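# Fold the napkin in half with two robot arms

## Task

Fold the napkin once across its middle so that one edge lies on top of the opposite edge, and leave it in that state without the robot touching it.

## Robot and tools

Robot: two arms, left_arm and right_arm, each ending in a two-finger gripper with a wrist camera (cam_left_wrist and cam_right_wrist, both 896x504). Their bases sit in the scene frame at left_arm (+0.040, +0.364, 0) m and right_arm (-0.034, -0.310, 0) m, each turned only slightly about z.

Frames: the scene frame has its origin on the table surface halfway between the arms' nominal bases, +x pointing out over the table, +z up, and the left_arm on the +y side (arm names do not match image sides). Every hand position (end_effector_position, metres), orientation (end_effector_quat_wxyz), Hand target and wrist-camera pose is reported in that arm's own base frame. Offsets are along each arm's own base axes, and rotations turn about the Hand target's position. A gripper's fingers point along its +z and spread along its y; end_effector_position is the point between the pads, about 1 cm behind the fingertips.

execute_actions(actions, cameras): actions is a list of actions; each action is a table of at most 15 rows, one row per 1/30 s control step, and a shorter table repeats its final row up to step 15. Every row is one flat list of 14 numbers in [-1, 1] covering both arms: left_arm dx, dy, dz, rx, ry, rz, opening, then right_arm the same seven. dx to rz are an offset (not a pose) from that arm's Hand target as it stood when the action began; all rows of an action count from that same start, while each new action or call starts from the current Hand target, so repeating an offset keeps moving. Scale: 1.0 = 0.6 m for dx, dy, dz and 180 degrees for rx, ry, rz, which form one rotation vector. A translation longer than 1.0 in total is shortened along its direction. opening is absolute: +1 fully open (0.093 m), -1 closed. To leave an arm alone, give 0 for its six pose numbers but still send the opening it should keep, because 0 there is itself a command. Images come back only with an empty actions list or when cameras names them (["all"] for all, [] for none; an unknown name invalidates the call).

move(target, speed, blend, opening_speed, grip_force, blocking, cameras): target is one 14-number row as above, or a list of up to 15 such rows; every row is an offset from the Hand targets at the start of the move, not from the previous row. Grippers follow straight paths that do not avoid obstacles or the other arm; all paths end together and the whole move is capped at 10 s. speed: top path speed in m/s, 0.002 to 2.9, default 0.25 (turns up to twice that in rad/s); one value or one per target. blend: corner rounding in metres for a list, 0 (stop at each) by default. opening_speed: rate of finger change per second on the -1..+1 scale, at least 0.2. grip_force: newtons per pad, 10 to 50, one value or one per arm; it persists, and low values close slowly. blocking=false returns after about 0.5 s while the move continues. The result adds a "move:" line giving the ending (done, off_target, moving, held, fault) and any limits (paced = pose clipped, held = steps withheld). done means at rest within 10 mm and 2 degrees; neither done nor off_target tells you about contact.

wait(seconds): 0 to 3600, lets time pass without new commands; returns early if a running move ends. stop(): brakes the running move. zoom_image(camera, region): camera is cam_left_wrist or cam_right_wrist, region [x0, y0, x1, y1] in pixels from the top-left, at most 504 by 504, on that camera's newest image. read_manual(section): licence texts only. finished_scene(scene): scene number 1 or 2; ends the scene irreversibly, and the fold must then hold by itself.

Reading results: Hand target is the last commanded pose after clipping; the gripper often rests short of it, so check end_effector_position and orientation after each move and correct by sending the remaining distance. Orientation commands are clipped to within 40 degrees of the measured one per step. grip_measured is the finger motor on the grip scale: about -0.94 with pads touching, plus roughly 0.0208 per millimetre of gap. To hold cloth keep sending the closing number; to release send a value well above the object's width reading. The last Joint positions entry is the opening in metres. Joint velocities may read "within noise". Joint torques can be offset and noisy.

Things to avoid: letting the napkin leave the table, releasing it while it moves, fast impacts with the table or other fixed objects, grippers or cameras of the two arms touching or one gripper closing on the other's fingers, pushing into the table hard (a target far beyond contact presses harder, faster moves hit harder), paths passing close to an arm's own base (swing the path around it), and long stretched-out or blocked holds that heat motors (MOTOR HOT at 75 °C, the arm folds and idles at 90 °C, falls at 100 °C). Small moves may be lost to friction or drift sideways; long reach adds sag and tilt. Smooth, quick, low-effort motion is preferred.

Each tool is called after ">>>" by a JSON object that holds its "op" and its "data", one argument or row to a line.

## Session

>>> {"op": "execute_actions", "data": {
  "actions": []
}}

Scene clock: 0.00 s.
left_arm: end_effector_position=(+0.3655, -0.2120, +0.1821) grip_measured=+1.000 end_effector_quat_wxyz=(+0.397, -0.098, +0.902, -0.139) | right_arm: end_effector_position=(+0.3185, +0.1389, +0.1969) grip_measured=+1.000 end_effector_quat_wxyz=(+0.469, +0.061, +0.852, +0.223)
Joint positions: left_arm=[-0.65 1.488 1.108 -0.369 -0.318 -0.727 0.093] | right_arm=[0.44 1.021 0.662 -0.121 0.059 0.546 0.093]
Joint velocities: within noise
Joint torques (N m): no reading
Heat: left arm: 28 °C; right arm: 31 °C.
Hand target: left_arm +0.3699, -0.2145, +0.2016; +0.417, -0.100, +0.890, -0.154 | right_arm +0.3209, +0.1395, +0.2098; +0.483, +0.060, +0.843, +0.228
Tool commands: left_gripper/opening=+1.0 right_gripper/opening=+1.0
camera_calibration:
cam_left_wrist: T_world_to_cam=[[0.04091, -0.94377, 0.32806, -0.27584], [-0.95825, -0.13005, -0.25463, 0.39835], [0.28298, -0.30395, -0.90969, 0.08567]] pos_world=[0.36876, -0.18249, 0.26986]
cam_right_wrist: T_world_to_cam=[[0.09129, -0.90483, -0.41587, 0.17311], [-0.8748, 0.12667, -0.46764, 0.38652], [0.47581, 0.40649, -0.77998, 0.02928]] pos_world=[0.30839, 0.09578, 0.27558]

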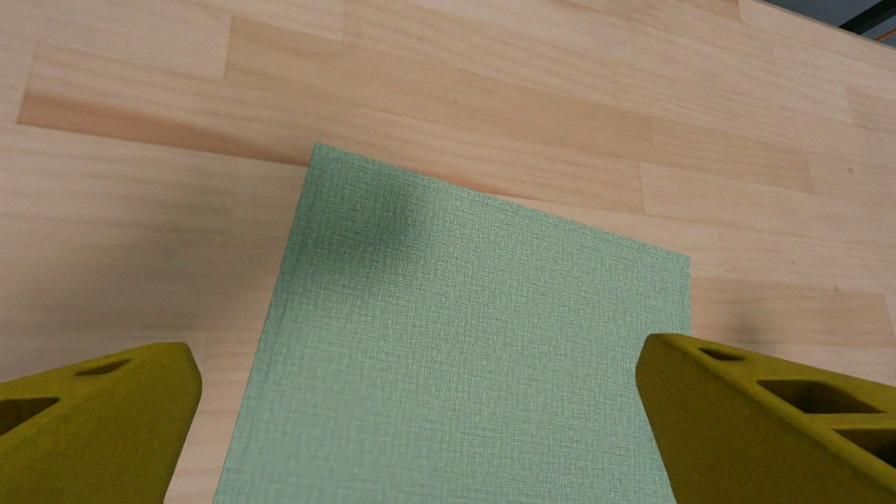

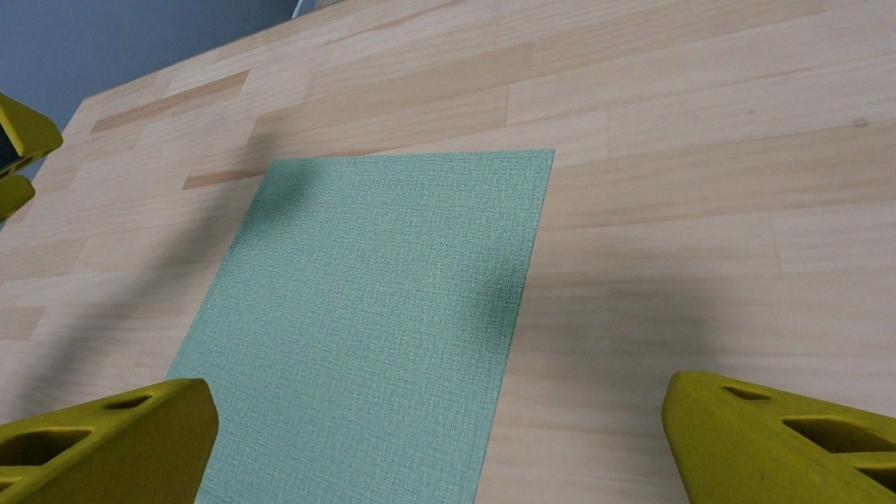

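>>> {"op": "move", "data": {
  "target": [-0.1498, 0.1408, 0.1307, 0.1209, 0.1294, -0.091, -0.4, -0.0015, 0.1258, 0.117, -0.1399, 0.2007, -0.0425, -0.4],
  "speed": 0.15,
  "cameras": ["all"]
}}

Scene clock: 7.77 s.
left_arm: end_effector_position=(+0.2797, -0.1280, +0.2709) grip_measured=-0.399 end_effector_quat_wxyz=(+0.210, +0.070, +0.975, -0.012) | right_arm: end_effector_position=(+0.3202, +0.2182, +0.2726) grip_measured=-0.397 end_effector_quat_wxyz=(+0.223, +0.063, +0.973, -0.003)
Joint positions: left_arm=[-0.514 1.457 1.698 -1.415 -0.155 -0.339 0.026] | right_arm=[0.736 1.849 2.138 -1.54 0.322 0.813 0.026]
Joint torques (N m): left_arm=[0.54 -3.97 9.16 1.01 0.07 0.13] | right_arm=[0.17 -7.72 8.03 0.66 0.27 0.24]
Heat: left arm: 29 °C; right arm: 32 °C.
Hand target: left_arm +0.2800, -0.1300, +0.2800; +0.216, +0.077, +0.973, -0.018 | right_arm +0.3200, +0.2150, +0.2800; +0.216, +0.077, +0.973, -0.019
Off the commanded pose: left_arm 0.009 m, 1 deg | right_arm 0.008 m, 3 deg.
joint sent to its limit (right arm) — joint 4 (wrist pitch), lower limit. The joint targets are off in position, not in orientation.
move: off_target (right_arm)
cam_left_wrist: T_world_to_cam=[[-0.16519, -0.98625, 0.00425, -0.08238], [-0.97809, 0.16438, 0.12776, 0.2893], [-0.1267, 0.01694, -0.9918, 0.39409]] pos_world=[0.31929, -0.13548, 0.35424]
cam_right_wrist: T_world_to_cam=[[-0.12405, -0.99225, 0.00665, 0.24912], [-0.99159, 0.12421, 0.03648, 0.3139], [-0.03702, -0.00207, -0.99931, 0.36839]] pos_world=[0.3558, 0.20896, 0.35503]

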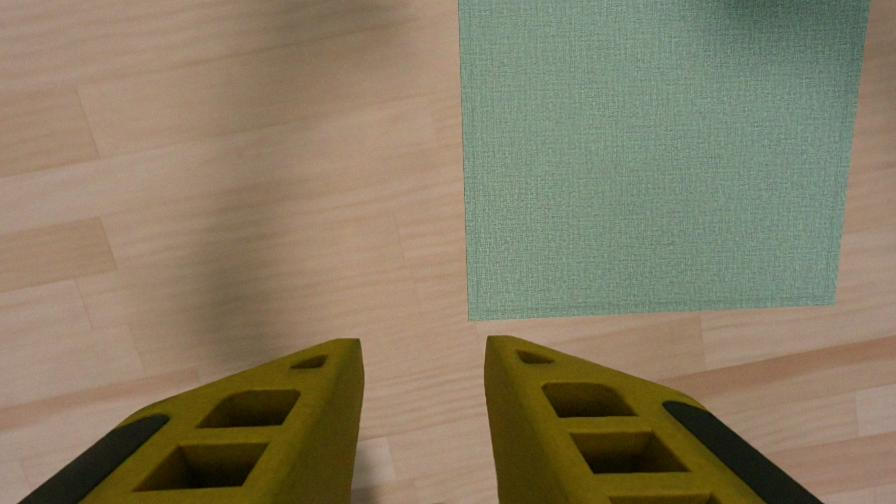

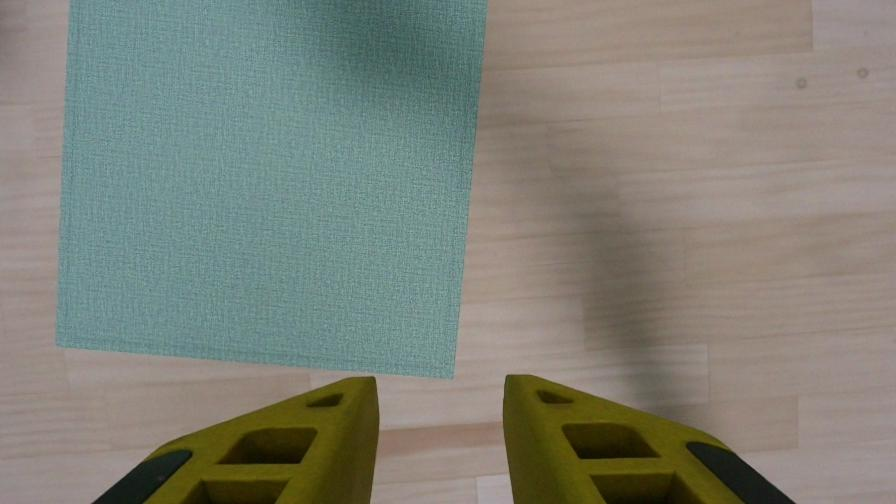

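>>> {"op": "move", "data": {
  "target": [-0.1117, -0.06, -0.3417, 0.0889, 0.066, -0.4847, -0.4, -0.1117, 0.035, -0.3417, -0.0616, 0.0919, 0.4801, -0.4],
  "speed": 0.25,
  "cameras": ["all"]
}}

Scene clock: 14.80 s.
left_arm: end_effector_position=(+0.2101, -0.1595, +0.0762) grip_measured=-0.399 end_effector_quat_wxyz=(+0.027, +0.743, +0.667, -0.038) | right_arm: end_effector_position=(+0.2503, +0.2282, +0.0745) grip_measured=-0.397 end_effector_quat_wxyz=(+0.033, -0.620, +0.783, +0.029)
Joint positions: left_arm=[-0.594 1.534 1.056 -1.06 0.087 1.083 0.026] | right_arm=[0.711 1.785 1.323 -1.041 -0.056 -0.626 0.026]
Joint torques (N m): left_arm=[-0.36 -4.68 5.52 0.72 0.35 0.13] | right_arm=[0.31 -7.51 5.72 0.74 -0.27 -0.09]
Heat: left arm: 30 °C; right arm: 33 °C.
Hand target: left_arm +0.2130, -0.1660, +0.0750; +0.040, +0.748, +0.661, -0.046 | right_arm +0.2530, +0.2360, +0.0750; +0.047, -0.629, +0.775, +0.038
Off the commanded pose: left_arm 0.007 m, 2 deg | right_arm 0.008 m, 2 deg.
move: done
cam_left_wrist: T_world_to_cam=[[-0.99156, 0.12637, 0.02896, 0.22504], [0.12605, 0.8875, 0.44324, 0.11061], [0.03031, 0.44315, -0.89594, 0.22046]] pos_world=[0.20252, -0.2243, 0.14197]
cam_right_wrist: T_world_to_cam=[[0.97537, -0.21957, 0.02128, -0.20098], [-0.21051, -0.89758, 0.38734, 0.26208], [-0.06594, -0.38228, -0.92169, 0.25603]] pos_world=[0.26808, 0.28899, 0.13874]

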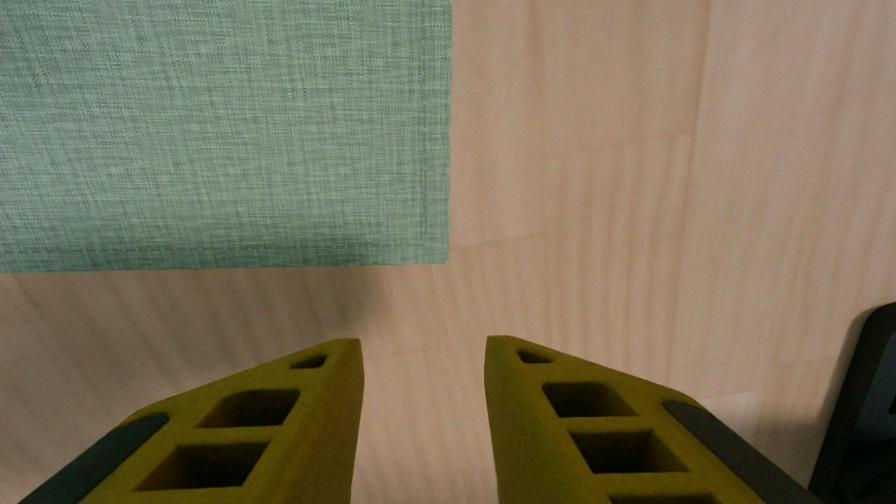

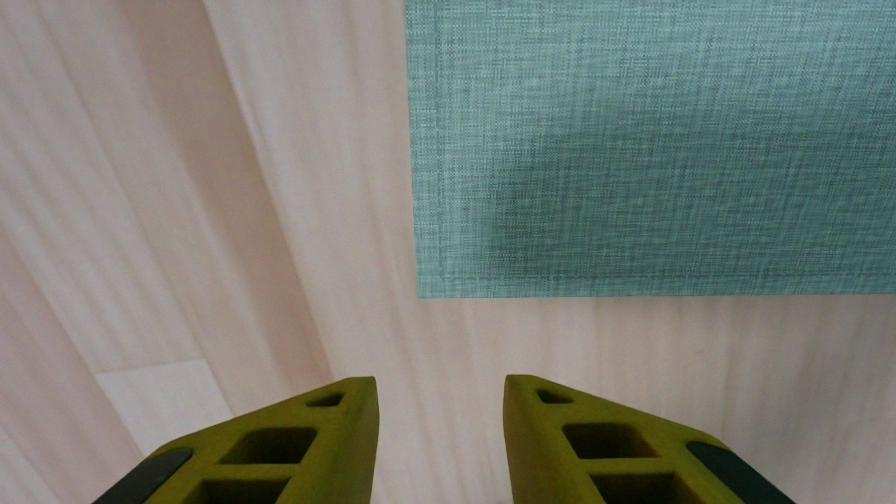

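>>> {"op": "move", "data": {
  "target": [-0.0128, -0.009, -0.0667, 0, 0, 0, -0.4, -0.0073, 0.0185, -0.065, 0, 0, 0, -0.4],
  "speed": 0.08,
  "cameras": ["all"]
}}

Scene clock: 17.57 s.
left_arm: end_effector_position=(+0.2023, -0.1652, +0.0361) grip_measured=-0.399 end_effector_quat_wxyz=(+0.027, +0.752, +0.657, -0.039) | right_arm: end_effector_position=(+0.2455, +0.2400, +0.0358) grip_measured=-0.397 end_effector_quat_wxyz=(+0.034, -0.634, +0.772, +0.030)
Joint positions: left_arm=[-0.627 1.572 0.925 -0.888 0.089 1.077 0.026] | right_arm=[0.747 1.842 1.234 -0.892 -0.056 -0.626 0.026]
Joint torques (N m): left_arm=[-0.44 -4.68 5.24 0.73 0.33 -0.07] | right_arm=[0.17 -7.77 5.48 0.75 -0.24 0.22]
Heat: left arm: 30 °C; right arm: 33 °C.
Hand target: left_arm +0.2053, -0.1714, +0.0350; +0.040, +0.748, +0.661, -0.046 | right_arm +0.2486, +0.2471, +0.0360; +0.047, -0.629, +0.775, +0.038
Off the commanded pose: left_arm 0.007 m, 2 deg | right_arm 0.008 m, 2 deg.
move: done
cam_left_wrist: T_world_to_cam=[[-0.9877, 0.15393, 0.0275, 0.22308], [0.15019, 0.88493, 0.44085, 0.12918], [0.04353, 0.43956, -0.89716, 0.1841]] pos_world=[0.19292, -0.22957, 0.10208]
cam_right_wrist: T_world_to_cam=[[0.98245, -0.18506, 0.02315, -0.20292], [-0.1796, -0.90526, 0.38503, 0.28098], [-0.0503, -0.38244, -0.92261, 0.22082]] pos_world=[0.26093, 0.30126, 0.10025]

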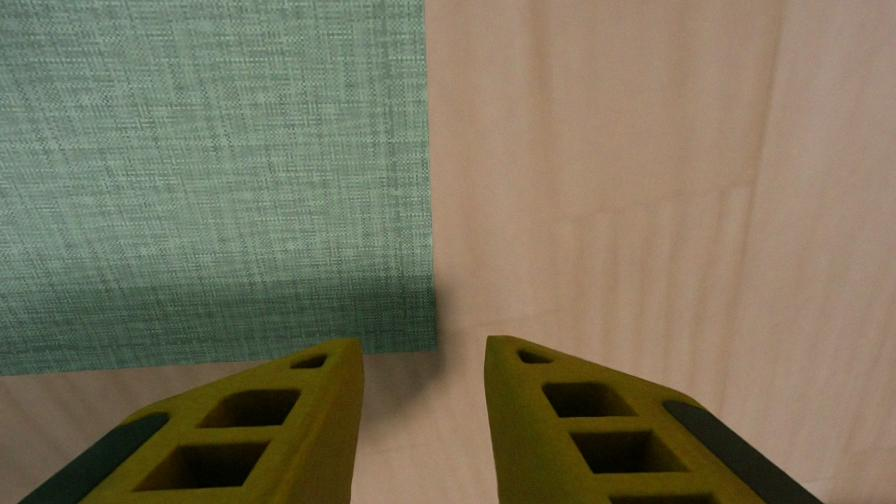

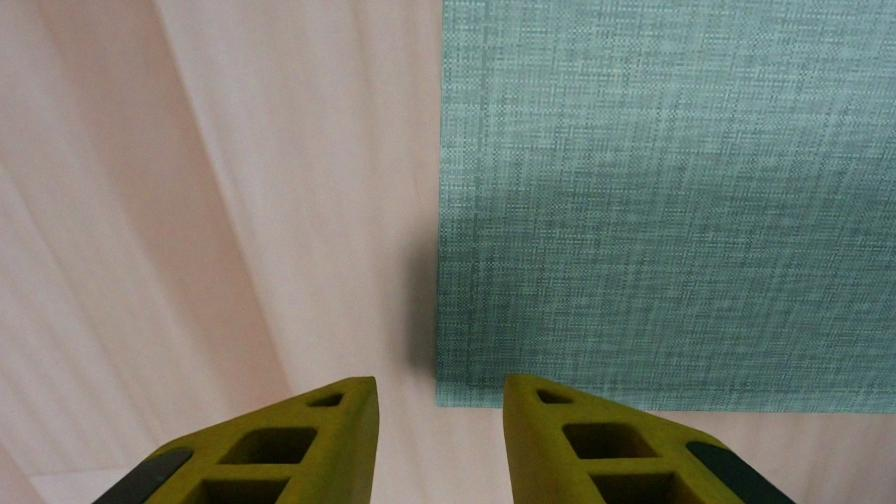

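>>> {"op": "move", "data": {
  "target": [-0.0042, 0, -0.0533, 0, 0, 0, -0.4, 0, 0, -0.0475, 0, 0, 0, -0.4],
  "speed": 0.05,
  "cameras": ["all"]
}}

Scene clock: 19.57 s.
left_arm: end_effector_position=(+0.1983, -0.1621, +0.0105) grip_measured=-0.399 end_effector_quat_wxyz=(+0.021, +0.748, +0.663, -0.042) | right_arm: end_effector_position=(+0.2436, +0.2382, +0.0145) grip_measured=-0.397 end_effector_quat_wxyz=(+0.029, -0.632, +0.774, +0.030)
Joint positions: left_arm=[-0.626 1.613 0.855 -0.79 0.09 1.064 0.026] | right_arm=[0.747 1.872 1.184 -0.82 -0.056 -0.621 0.026]
Joint torques (N m): left_arm=[-0.54 -3.75 3.64 1.16 0.3 -0.05] | right_arm=[0.14 -6.64 3.99 1.11 -0.24 0.22]
Heat: left arm: 30 °C; right arm: 34 °C.
Hand target: left_arm +0.2028, -0.1714, +0.0030; +0.040, +0.748, +0.661, -0.046 | right_arm +0.2486, +0.2471, +0.0075; +0.047, -0.629, +0.775, +0.038
Off the commanded pose: left_arm 0.013 m, 2 deg | right_arm 0.012 m, 2 deg.
move: off_target (left_arm, right_arm)
cam_left_wrist: T_world_to_cam=[[-0.98927, 0.14009, 0.04154, 0.21732], [0.14385, 0.88377, 0.44527, 0.13936], [0.02566, 0.44647, -0.89443, 0.16463]] pos_world=[0.19071, -0.22711, 0.07617]
cam_right_wrist: T_world_to_cam=[[0.98173, -0.18948, 0.01724, -0.19961], [-0.18097, -0.90203, 0.39191, 0.28675], [-0.05871, -0.38787, -0.91984, 0.2037]] pos_world=[0.25982, 0.29985, 0.07844]

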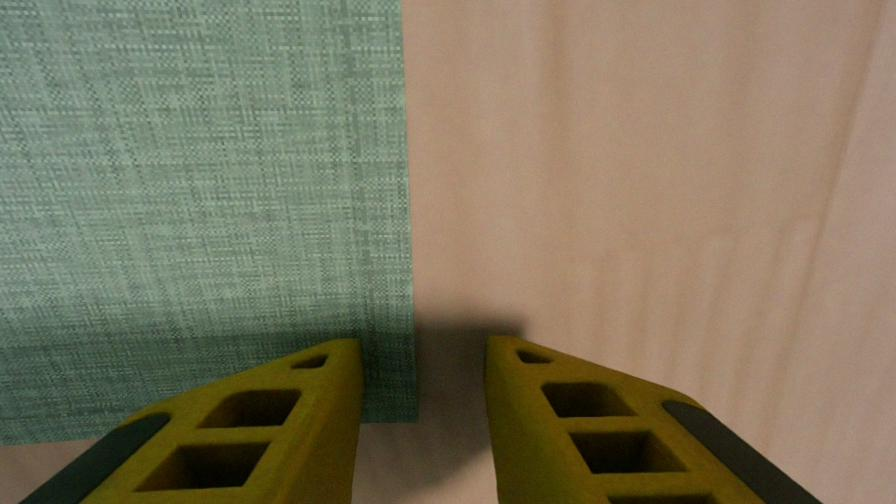

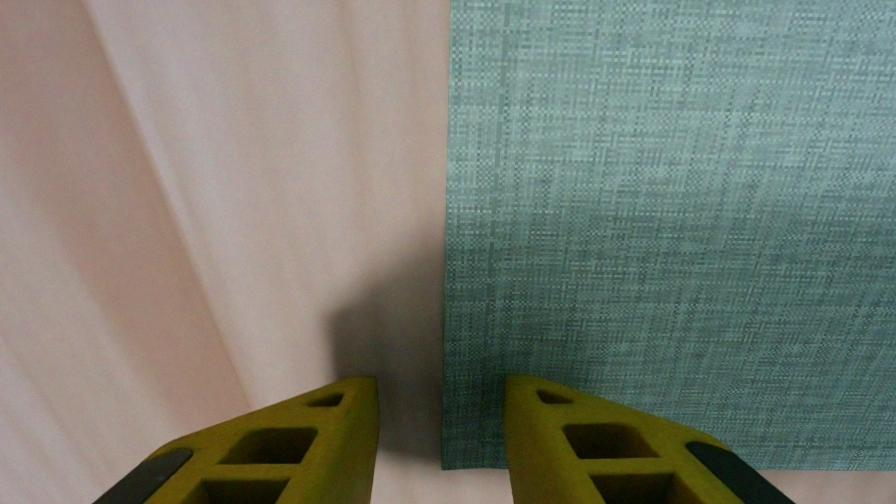

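>>> {"op": "move", "data": {
  "target": [
    [0.0055, 0, 0.05, 0, 0, 0, -0.4, 0, 0, 0, 0, 0, 0, -0.4],
    [0.0055, 0, 0, 0, 0, 0, -0.4, 0, 0, 0, 0, 0, 0, -0.4]
  ],
  "speed": 0.06,
  "cameras": ["cam_left_wrist"]
}}

Scene clock: 22.00 s.
left_arm: end_effector_position=(+0.2021, -0.1649, +0.0105) grip_measured=-0.399 end_effector_quat_wxyz=(+0.026, +0.747, +0.663, -0.042) | right_arm: end_effector_position=(+0.2436, +0.2382, +0.0145) grip_measured=-0.397 end_effector_quat_wxyz=(+0.029, -0.632, +0.774, +0.030)
Joint positions: left_arm=[-0.624 1.623 0.864 -0.78 0.093 1.063 0.026] | right_arm=[0.747 1.872 1.184 -0.82 -0.056 -0.621 0.026]
Joint torques (N m): left_arm=[0.18 -3.71 3.85 1.09 0.28 0.02] | right_arm=[0.14 -6.65 3.99 1.11 -0.24 0.22]
Heat: left arm: 30 °C; right arm: 34 °C.
Hand target: left_arm +0.2061, -0.1714, +0.0030; +0.040, +0.748, +0.661, -0.046 | right_arm +0.2486, +0.2471, +0.0075; +0.047, -0.629, +0.775, +0.038
Off the commanded pose: left_arm 0.011 m, 2 deg | right_arm 0.012 m, 2 deg.
move: off_target (left_arm)
cam_left_wrist: T_world_to_cam=[[-0.98989, 0.13747, 0.03503, 0.2212], [0.13881, 0.88766, 0.43908, 0.1431], [0.02926, 0.4395, -0.89776, 0.16393]] pos_world=[0.1943, -0.22948, 0.07659]

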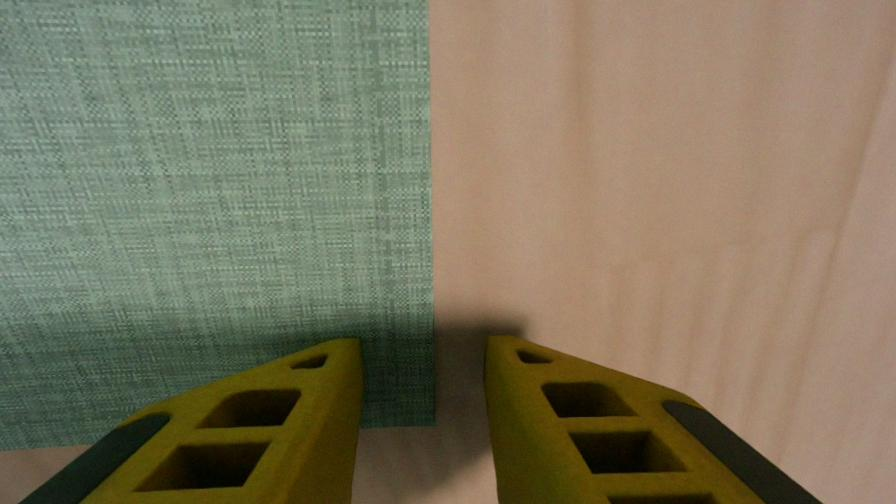

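>>> {"op": "move", "data": {
  "target": [0, 0, 0, 0, 0, 0, -1, 0, 0, 0, 0, 0, 0, -1],
  "opening_speed": 0.5,
  "cameras": ["all"]
}}

Scene clock: 23.87 s.
left_arm: end_effector_position=(+0.2086, -0.1680, +0.0108) grip_measured=-0.990 end_effector_quat_wxyz=(+0.040, +0.748, +0.661, -0.037) | right_arm: end_effector_position=(+0.2529, +0.2386, +0.0149) grip_measured=-0.983 end_effector_quat_wxyz=(+0.044, -0.629, +0.776, +0.021)
Joint positions: left_arm=[-0.621 1.623 0.864 -0.751 0.09 1.071 0] | right_arm=[0.739 1.872 1.184 -0.791 -0.036 -0.621 0]
Joint torques (N m): left_arm=[-0.03 -3.75 3.88 0.8 0.31 0.02] | right_arm=[0.24 -6.67 4.11 0.86 -0.41 0.22]
Heat: left arm: 30 °C; right arm: 34 °C.
Hand target: left_arm +0.2061, -0.1714, +0.0030; +0.040, +0.748, +0.661, -0.046 | right_arm +0.2486, +0.2471, +0.0075; +0.047, -0.629, +0.775, +0.038
Off the commanded pose: left_arm 0.009 m, 1 deg | right_arm 0.012 m, 2 deg.
move: done
cam_left_wrist: T_world_to_cam=[[-0.98983, 0.14208, 0.00699, 0.22913], [0.13128, 0.89343, 0.42958, 0.14746], [0.05479, 0.42613, -0.903, 0.15777]] pos_world=[0.1988, -0.23153, 0.07752]
cam_right_wrist: T_world_to_cam=[[0.97877, -0.19865, 0.0505, -0.20624], [-0.20275, -0.90222, 0.38063, 0.29431], [-0.03005, -0.38279, -0.92335, 0.19637]] pos_world=[0.26743, 0.29973, 0.0797]

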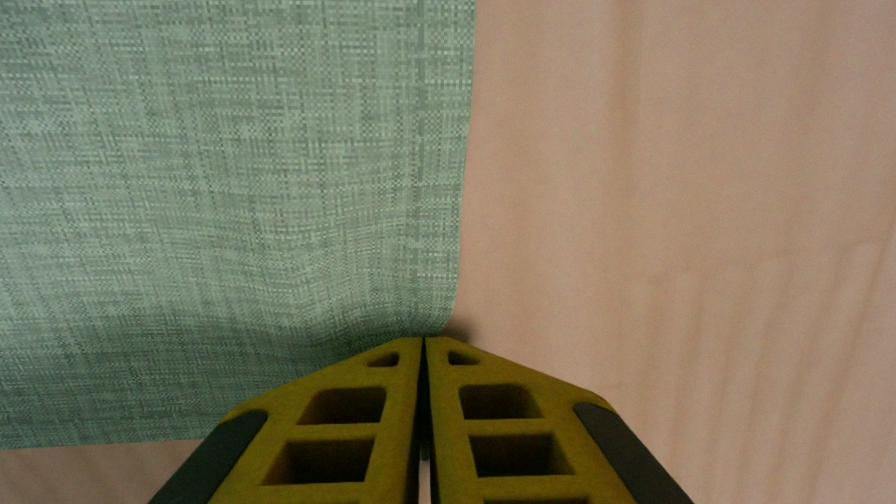

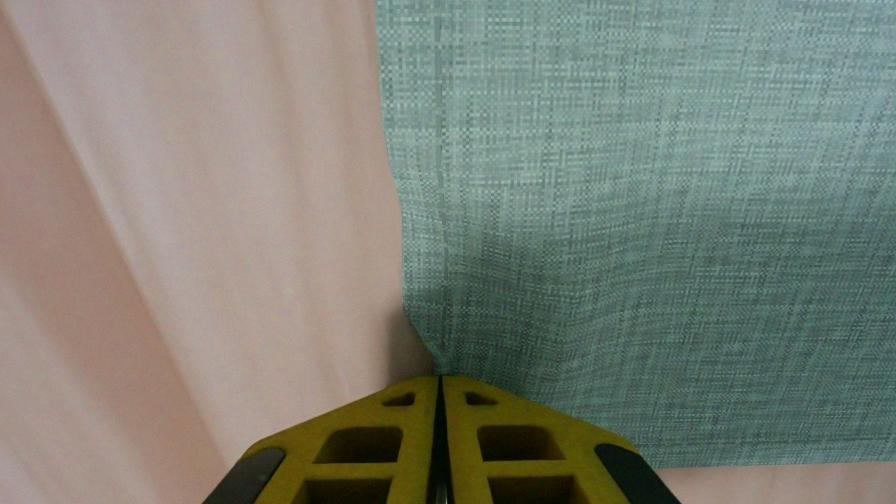

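>>> {"op": "zoom_image", "data": {
  "camera": "cam_left_wrist",
  "region": [340, 250, 540, 362]
}}

>>> {"op": "zoom_image", "data": {
  "camera": "cam_right_wrist",
  "region": [340, 290, 540, 402]
}}

Scaled by 2.520 from the camera's image (finer frame: 1280x720).

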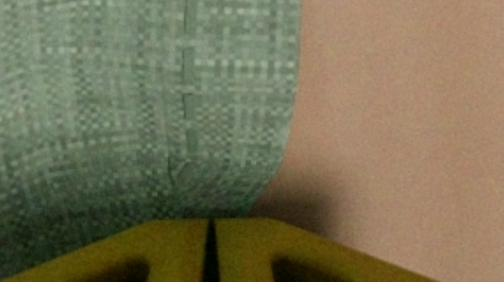

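Scaled by 2.520 from the camera's image (finer frame: 1280x720).

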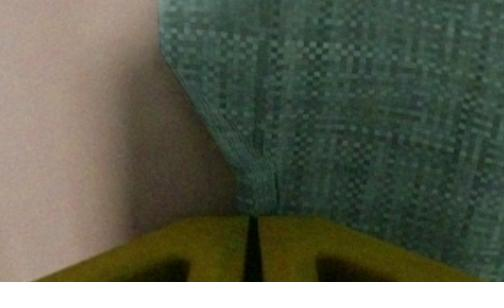

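>>> {"op": "move", "data": {
  "target": [0, 0, 0.0833, 0, 0, 0, -1, 0, -0.01, 0.0833, 0, 0, 0, -1],
  "speed": 0.06,
  "cameras": ["all"]
}}

Scene clock: 26.07 s.
left_arm: end_effector_position=(+0.1980, -0.1641, +0.0352) grip_measured=-0.990 end_effector_quat_wxyz=(+0.011, +0.751, +0.658, -0.045) | right_arm: end_effector_position=(+0.2435, +0.2381, +0.0396) grip_measured=-0.983 end_effector_quat_wxyz=(+0.028, -0.632, +0.774, +0.030)
Joint positions: left_arm=[-0.632 1.589 0.939 -0.918 0.092 1.071 0] | right_arm=[0.747 1.835 1.243 -0.919 -0.056 -0.621 0]
Joint torques (N m): left_arm=[0.01 -8.58 8.38 0.12 0.29 0.02] | right_arm=[-0.92 -10.85 7.97 0.17 -0.25 0.08]
Heat: left arm: 30 °C; right arm: 34 °C.
Hand target: left_arm +0.2061, -0.1714, +0.0530; +0.040, +0.748, +0.661, -0.046 | right_arm +0.2486, +0.2411, +0.0574; +0.047, -0.629, +0.775, +0.038
Off the commanded pose: left_arm 0.021 m, 3 deg | right_arm 0.019 m, 2 deg.
move: off_target (left_arm, right_arm)
cam_left_wrist: T_world_to_cam=[[-0.98664, 0.15168, 0.05941, 0.21697], [0.16207, 0.87734, 0.45167, 0.12538], [0.01639, 0.45527, -0.8902, 0.1907]] pos_world=[0.19062, -0.22973, 0.10024]
cam_right_wrist: T_world_to_cam=[[0.98176, -0.1894, 0.01635, -0.19991], [-0.18048, -0.90162, 0.39308, 0.27643], [-0.05971, -0.38887, -0.91936, 0.22726]] pos_world=[0.25972, 0.29975, 0.10354]

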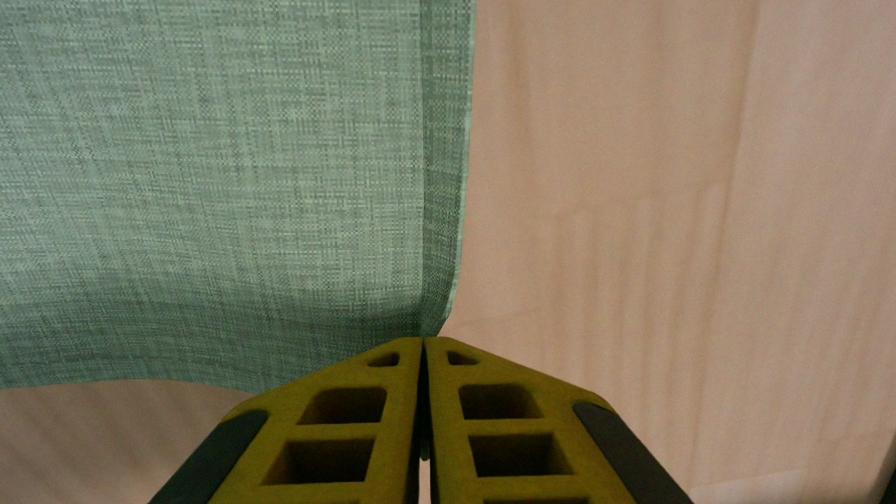

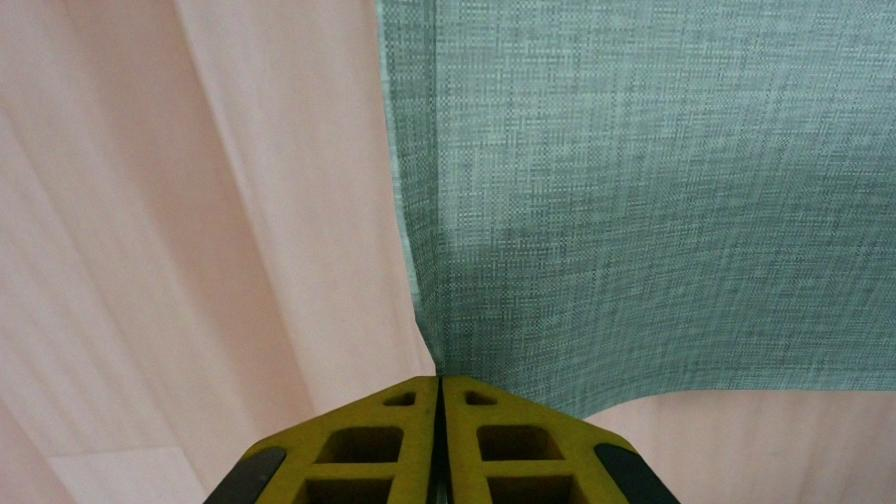

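>>> {"op": "move", "data": {
  "target": [
    [0.1098, -0.011, 0.0983, 0, 0, 0, -1, 0.104, -0.0177, 0.091, 0, 0, 0, -1],
    [0.2498, -0.0285, 0.1317, 0, 0, 0, -1, 0.2407, -0.046, 0.1243, 0, 0, 0, -1],
    [0.3682, -0.0435, 0.09, 0, 0, 0, -1, 0.3573, -0.0693, 0.0827, 0, 0, 0, -1]
  ],
  "speed": 0.09,
  "blend": [0.03, 0.03, 0],
  "cameras": ["all"]
}}

Scene clock: 34.80 s.
left_arm: end_effector_position=(+0.4227, -0.1971, +0.1026) grip_measured=-0.990 end_effector_quat_wxyz=(+0.031, +0.746, +0.664, -0.040) | right_arm: end_effector_position=(+0.4620, +0.2002, +0.1009) grip_measured=-0.983 end_effector_quat_wxyz=(+0.063, -0.623, +0.779, +0.026)
Joint positions: left_arm=[-0.4 2.397 2.364 -1.517 0.1 1.287 0] | right_arm=[0.38 2.544 2.624 -1.544 -0.086 -0.965 0]
Joint torques (N m): left_arm=[0.54 -10.71 8.99 0.16 0.34 0.13] | right_arm=[-0.57 -12.75 8.24 0.27 -0.28 -0.09]
Heat: left arm: 31 °C; right arm: 37 °C.
Hand target: left_arm +0.4270, -0.1975, +0.1070; +0.040, +0.748, +0.661, -0.046 | right_arm +0.4630, +0.1995, +0.1071; +0.047, -0.629, +0.775, +0.038
Off the commanded pose: left_arm 0.006 m, 1 deg | right_arm 0.006 m, 2 deg.
joint sent to its limit (right arm) — joint 4 (wrist pitch), lower limit. The joint targets are off in position, not in orientation.
move: done
cam_left_wrist: T_world_to_cam=[[-0.9903, 0.13666, 0.025, 0.44184], [0.13384, 0.89021, 0.43545, 0.10357], [0.03726, 0.43458, -0.89986, 0.25009]] pos_world=[0.41437, -0.26126, 0.1689]
cam_right_wrist: T_world_to_cam=[[0.97491, -0.21282, 0.06525, -0.41973], [-0.22214, -0.91143, 0.34634, 0.28359], [-0.01424, -0.35215, -0.93584, 0.25522]] pos_world=[0.47583, 0.25903, 0.16801]

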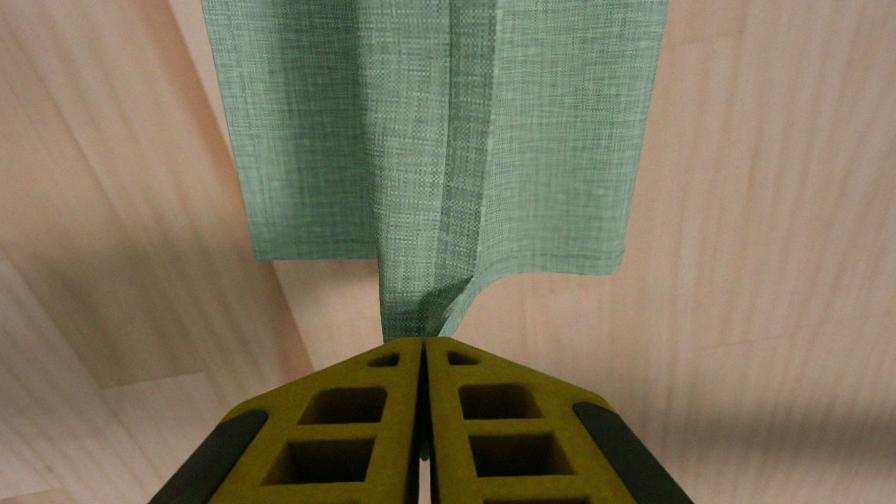

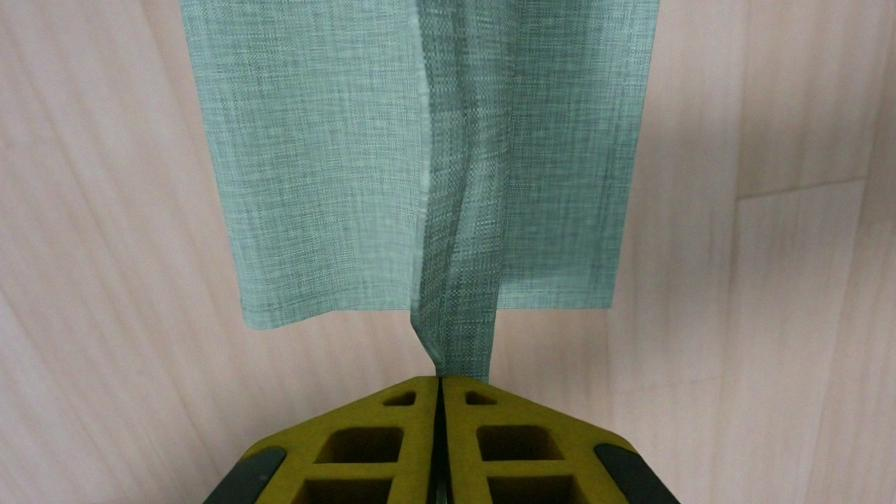

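>>> {"op": "move", "data": {
  "target": [0.065, -0.0017, -0.085, 0, 0, 0, -1, 0.0608, -0.0142, -0.0767, 0, 0, 0, -1],
  "speed": 0.06,
  "cameras": ["all"]
}}

Scene clock: 41.07 s.
left_arm: end_effector_position=(+0.4620, -0.1997, +0.0527) grip_measured=-0.990 end_effector_quat_wxyz=(+0.032, +0.747, +0.663, -0.040) | right_arm: end_effector_position=(+0.4935, +0.1924, +0.0533) grip_measured=-0.983 end_effector_quat_wxyz=(+0.065, -0.624, +0.778, +0.025)
Joint positions: left_arm=[-0.374 2.641 2.617 -1.526 0.101 1.315 0] | right_arm=[0.343 2.753 2.836 -1.546 -0.089 -1.003 0]
Joint torques (N m): left_arm=[0.58 -11.78 8.95 0.16 0.33 0.13] | right_arm=[-0.87 -13.61 8.38 0.46 -0.28 -0.09]
Heat: left arm: 32 °C; right arm: 38 °C.
Hand target: left_arm +0.4660, -0.1985, +0.0560; +0.040, +0.748, +0.661, -0.046 | right_arm +0.4994, +0.1910, +0.0610; +0.047, -0.629, +0.775, +0.038
Off the commanded pose: left_arm 0.005 m, 1 deg | right_arm 0.010 m, 3 deg.
elbow stopped short (right arm): the move would have taken joint 3 (elbow) straighter than the controller allows.
move: off_target (right_arm)
cam_left_wrist: T_world_to_cam=[[-0.99016, 0.13814, 0.02256, 0.48265], [0.13417, 0.89089, 0.43395, 0.12246], [0.03985, 0.43271, -0.90065, 0.20334]] pos_world=[0.45336, -0.26376, 0.11911]
cam_right_wrist: T_world_to_cam=[[0.97489, -0.21141, 0.06995, -0.44954], [-0.2225, -0.91204, 0.34448, 0.30032], [-0.00903, -0.3514, -0.93618, 0.20565]] pos_world=[0.50693, 0.25113, 0.12052]

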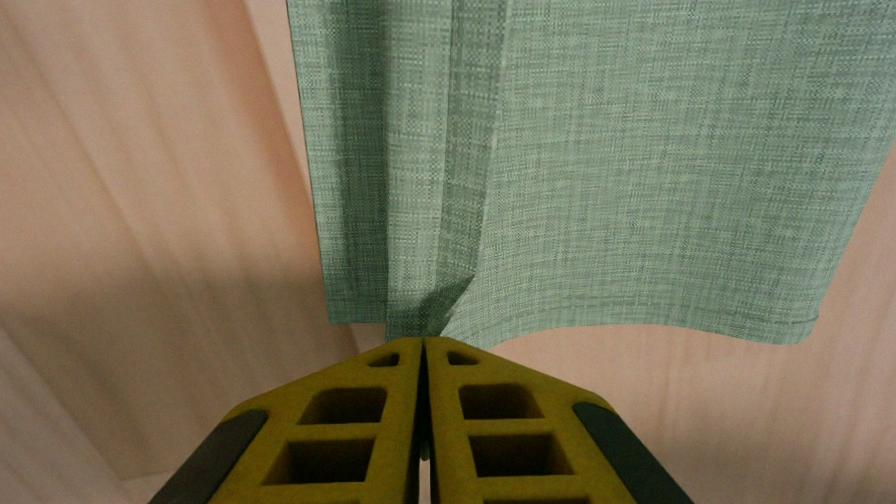

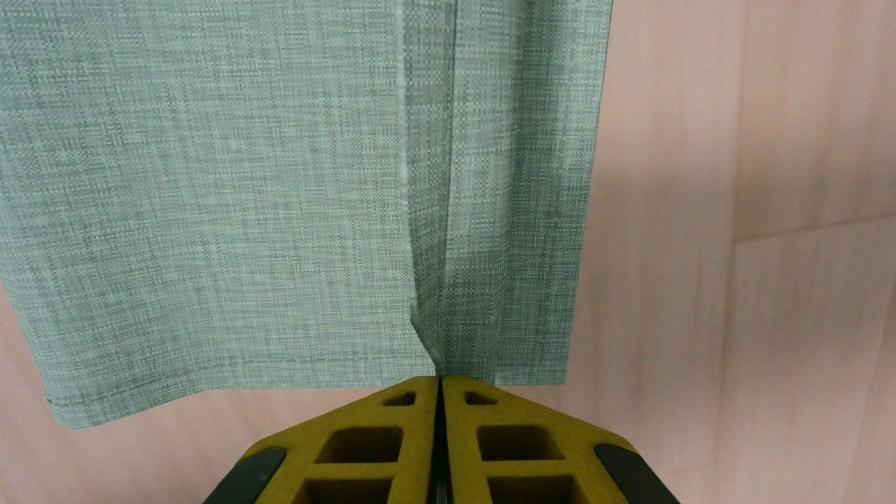

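>>> {"op": "move", "data": {
  "target": [-0.0122, 0.01, -0.0333, 0, 0, 0, -1, -0.0082, -0.0117, -0.0333, 0, 0, 0, -1],
  "speed": 0.05,
  "cameras": ["all"]
}}

Scene clock: 44.27 s.
left_arm: end_effector_position=(+0.4463, -0.1923, +0.0143) grip_measured=-0.990 end_effector_quat_wxyz=(+0.001, +0.746, +0.663, -0.060) | right_arm: end_effector_position=(+0.4926, +0.1883, +0.0362) grip_measured=-0.983 end_effector_quat_wxyz=(+0.050, -0.626, +0.778, +0.031)
Joint positions: left_arm=[-0.37 2.6 2.382 -1.406 0.107 1.322 0] | right_arm=[0.336 2.787 2.836 -1.546 -0.093 -1.017 0]
Joint torques (N m): left_arm=[0.77 -17.72 4.62 0.6 0.25 0.13] | right_arm=[-1.01 -13.6 7.82 0.22 -0.27 -0.1]
Heat: left arm: 34 °C; right arm: 39 °C.
Hand target: left_arm +0.4587, -0.1925, +0.0360; +0.040, +0.748, +0.661, -0.046 | right_arm +0.4945, +0.1840, +0.0411; +0.047, -0.629, +0.775, +0.038
Off the commanded pose: left_arm 0.025 m, 5 deg | right_arm 0.007 m, 1 deg.
joint sent to its limit (right arm) — joint 4 (wrist pitch), lower limit. The joint targets are off in position, not in orientation.
move: off_target (left_arm)
cam_left_wrist: T_world_to_cam=[[-0.98563, 0.13982, 0.09476, 0.4642], [0.1675, 0.88139, 0.44169, 0.11778], [-0.02176, 0.45121, -0.89215, 0.19705]] pos_world=[0.44209, -0.25762, 0.07979]
cam_right_wrist: T_world_to_cam=[[0.97793, -0.20483, 0.0413, -0.45], [-0.20582, -0.91018, 0.35947, 0.29319], [-0.03604, -0.36003, -0.93224, 0.20292]] pos_world=[0.50772, 0.24774, 0.10236]

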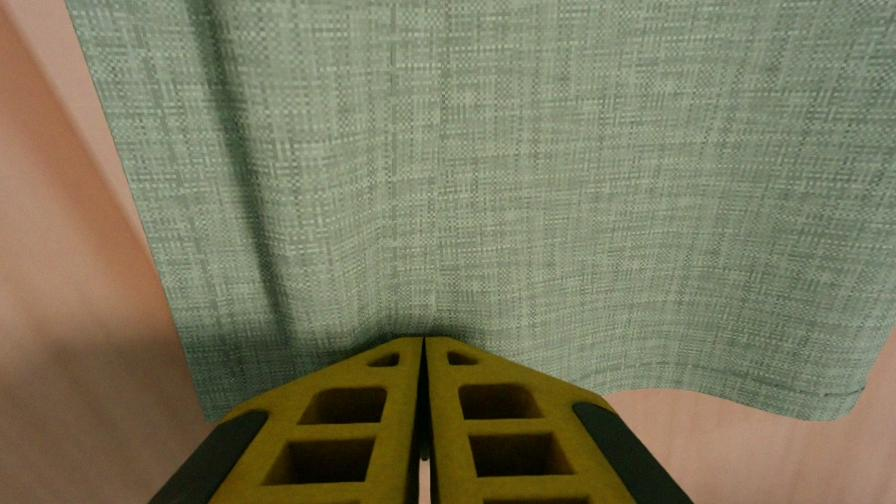

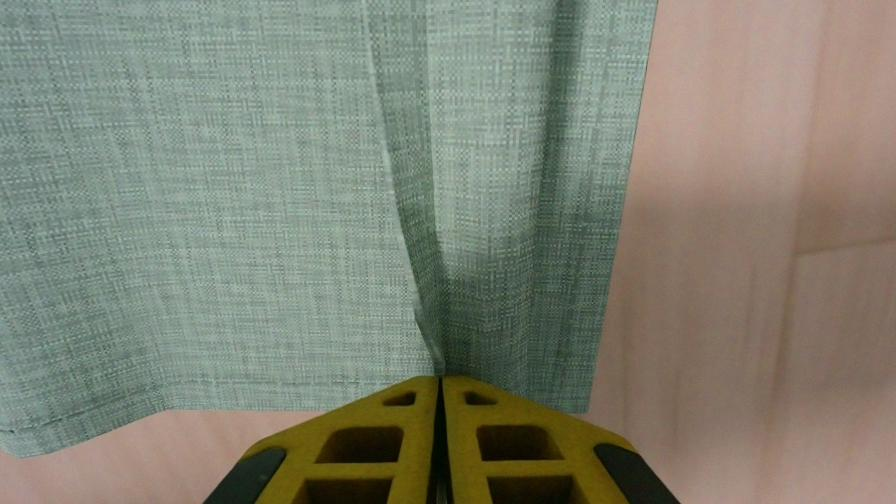

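>>> {"op": "move", "data": {
  "target": [
    [0.0208, -0.0075, 0.0283, 0, 0, 0, -1, -0.0033, 0, -0.0083, 0, 0, 0, -1],
    [0.0175, -0.0075, 0.005, 0, 0, 0, -1, -0.0033, 0, -0.02, 0, 0, 0, -1]
  ],
  "speed": [0.05, 0.025],
  "cameras": ["all"]
}}

Scene clock: 47.67 s.
left_arm: end_effector_position=(+0.4600, -0.1976, +0.0212) grip_measured=-0.990 end_effector_quat_wxyz=(+0.011, +0.747, +0.663, -0.055) | right_arm: end_effector_position=(+0.4863, +0.1861, +0.0264) grip_measured=-0.983 end_effector_quat_wxyz=(+0.032, -0.626, +0.778, +0.038)
Joint positions: left_arm=[-0.37 2.695 2.594 -1.501 0.107 1.322 0] | right_arm=[0.336 2.787 2.797 -1.546 -0.093 -1.018 0]
Joint torques (N m): left_arm=[0.68 -16.79 5.18 0.48 0.25 0.12] | right_arm=[-0.87 -14.39 5.31 0.54 -0.26 -0.1]
Heat: left arm: 35 °C; right arm: 40 °C.
Hand target: left_arm +0.4692, -0.1970, +0.0390; +0.040, +0.748, +0.661, -0.046 | right_arm +0.4925, +0.1840, +0.0291; +0.047, -0.629, +0.775, +0.038
Off the commanded pose: left_arm 0.020 m, 4 deg | right_arm 0.007 m, 2 deg.
move: off_target (left_arm)
cam_left_wrist: T_world_to_cam=[[-0.98732, 0.14047, 0.07392, 0.47919], [0.15869, 0.88478, 0.43816, 0.12192], [-0.00385, 0.44433, -0.89585, 0.19651]] pos_world=[0.45452, -0.2625, 0.0872]
cam_right_wrist: T_world_to_cam=[[0.97915, -0.20297, 0.00861, -0.44396], [-0.19109, -0.9058, 0.37816, 0.28498], [-0.06895, -0.37193, -0.9257, 0.21081]] pos_world=[0.5037, 0.24643, 0.0912]

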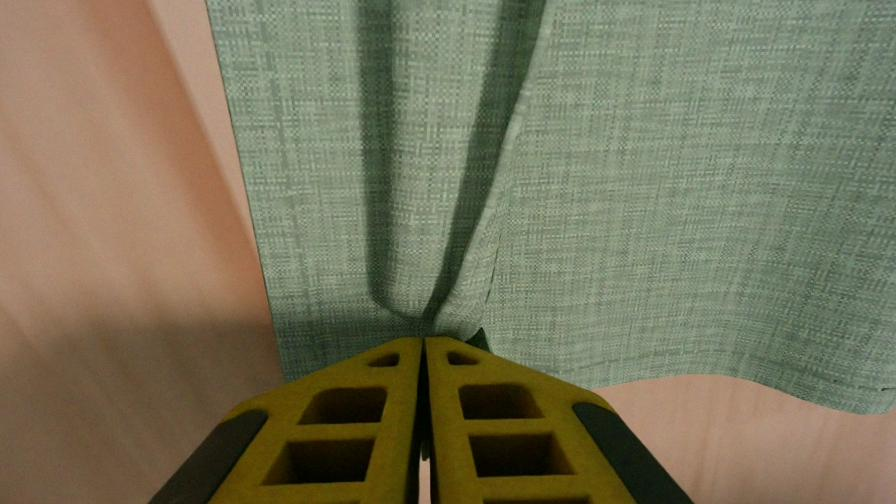

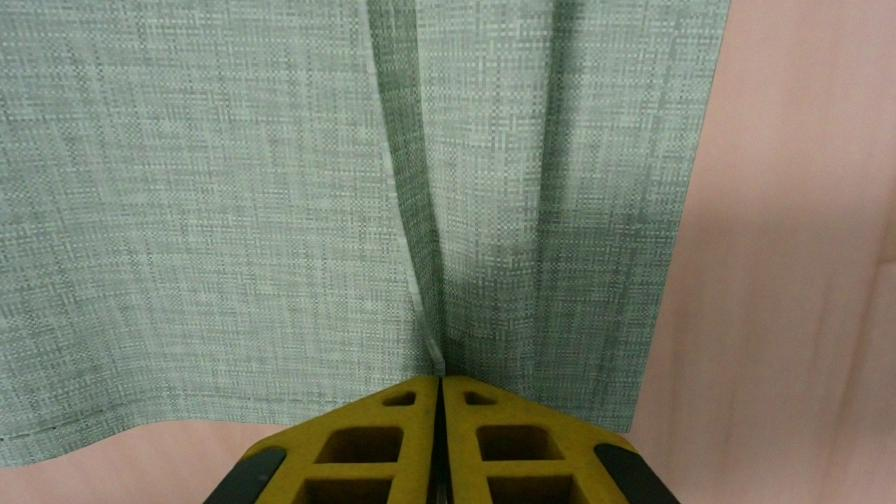

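>>> {"op": "move", "data": {
  "target": [-0.0067, 0.0017, -0.01, 0, 0, 0, -1, 0.0033, 0, -0.01, 0, 0, 0, -1],
  "speed": 0.025,
  "cameras": ["all"]
}}

Scene clock: 49.17 s.
left_arm: end_effector_position=(+0.4561, -0.1964, +0.0145) grip_measured=-0.990 end_effector_quat_wxyz=(+0.010, +0.747, +0.663, -0.056) | right_arm: end_effector_position=(+0.4884, +0.1869, +0.0265) grip_measured=-0.983 end_effector_quat_wxyz=(+0.037, -0.627, +0.777, +0.036)
Joint positions: left_arm=[-0.37 2.652 2.484 -1.437 0.109 1.322 0] | right_arm=[0.336 2.787 2.797 -1.537 -0.093 -1.02 0]
Joint torques (N m): left_arm=[0.59 -17.42 4.33 0.53 0.23 0.11] | right_arm=[-0.99 -13.48 4.98 0.61 -0.26 -0.1]
Heat: left arm: 36 °C; right arm: 40 °C.
Hand target: left_arm +0.4651, -0.1960, +0.0330; +0.040, +0.748, +0.661, -0.046 | right_arm +0.4945, +0.1840, +0.0231; +0.047, -0.629, +0.775, +0.038
Off the commanded pose: left_arm 0.021 m, 4 deg | right_arm 0.008 m, 1 deg.
move: off_target (left_arm)
cam_left_wrist: T_world_to_cam=[[-0.98707, 0.14042, 0.07729, 0.47546], [0.16013, 0.88494, 0.43731, 0.12374], [-0.00699, 0.44404, -0.89598, 0.19126]] pos_world=[0.45083, -0.2612, 0.0805]
cam_right_wrist: T_world_to_cam=[[0.97935, -0.20149, 0.01671, -0.44645], [-0.19303, -0.90725, 0.37367, 0.2873], [-0.06013, -0.36918, -0.92741, 0.2065]] pos_world=[0.50511, 0.24694, 0.09162]

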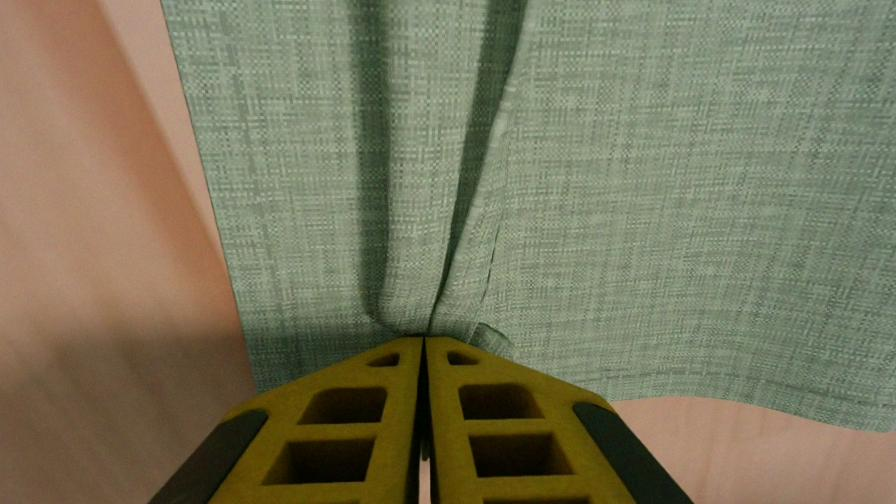

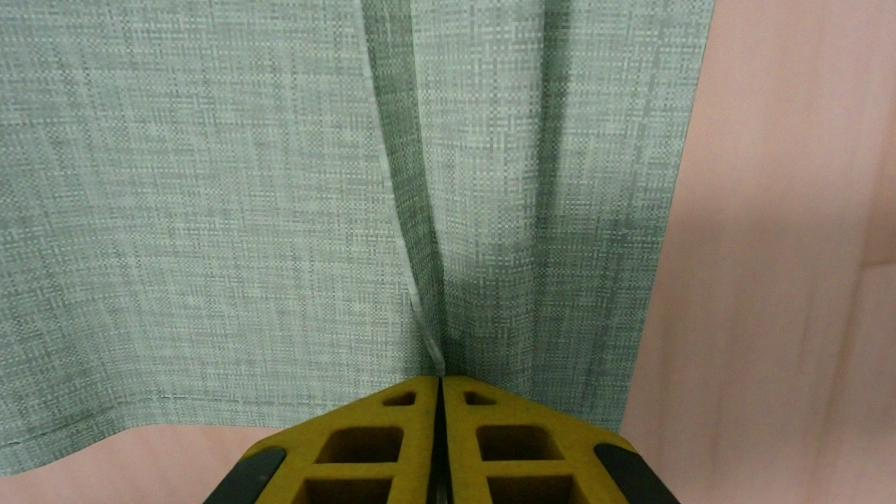

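>>> {"op": "move", "data": {
  "target": [0, 0, 0, 0, 0, 0, -1, 0.0017, 0, -0.0117, 0, 0, 0, -1],
  "speed": 0.025,
  "cameras": ["cam_right_wrist"]
}}

Scene clock: 50.53 s.
left_arm: end_effector_position=(+0.4561, -0.1964, +0.0145) grip_measured=-0.990 end_effector_quat_wxyz=(+0.010, +0.747, +0.663, -0.056) | right_arm: end_effector_position=(+0.4882, +0.1868, +0.0197) grip_measured=-0.983 end_effector_quat_wxyz=(+0.034, -0.627, +0.777, +0.039)
Joint positions: left_arm=[-0.37 2.652 2.484 -1.437 0.109 1.322 0] | right_arm=[0.334 2.787 2.77 -1.517 -0.097 -1.021 0]
Joint torques (N m): left_arm=[0.59 -17.44 4.26 0.54 0.23 0.11] | right_arm=[-1.07 -13.93 4.07 0.72 -0.21 -0.09]
Heat: left arm: 37 °C; right arm: 40 °C.
Hand target: left_arm +0.4651, -0.1960, +0.0330; +0.040, +0.748, +0.661, -0.046 | right_arm +0.4955, +0.1840, +0.0160; +0.047, -0.629, +0.775, +0.038
Off the commanded pose: left_arm 0.021 m, 4 deg | right_arm 0.009 m, 2 deg.
move: done
cam_right_wrist: T_world_to_cam=[[0.97948, -0.20137, 0.00791, -0.44612], [-0.18968, -0.90796, 0.37367, 0.28823], [-0.06807, -0.3675, -0.92753, 0.20374]] pos_world=[0.5055, 0.24674, 0.0848]

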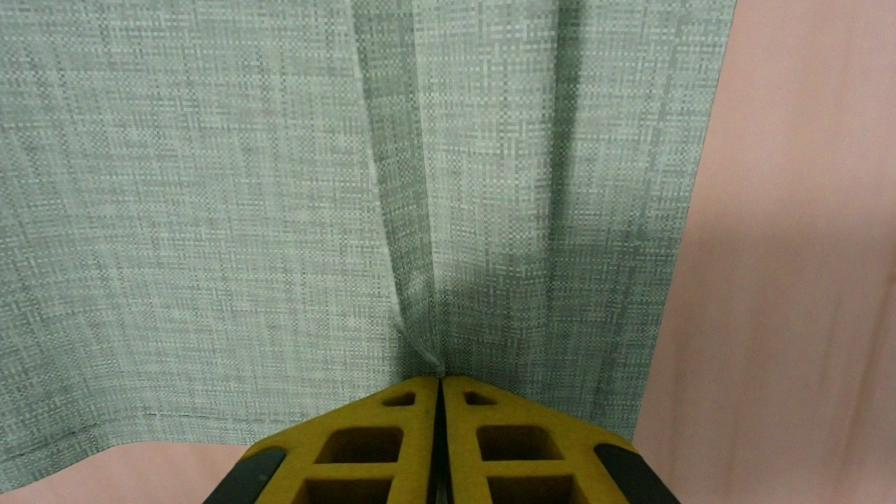

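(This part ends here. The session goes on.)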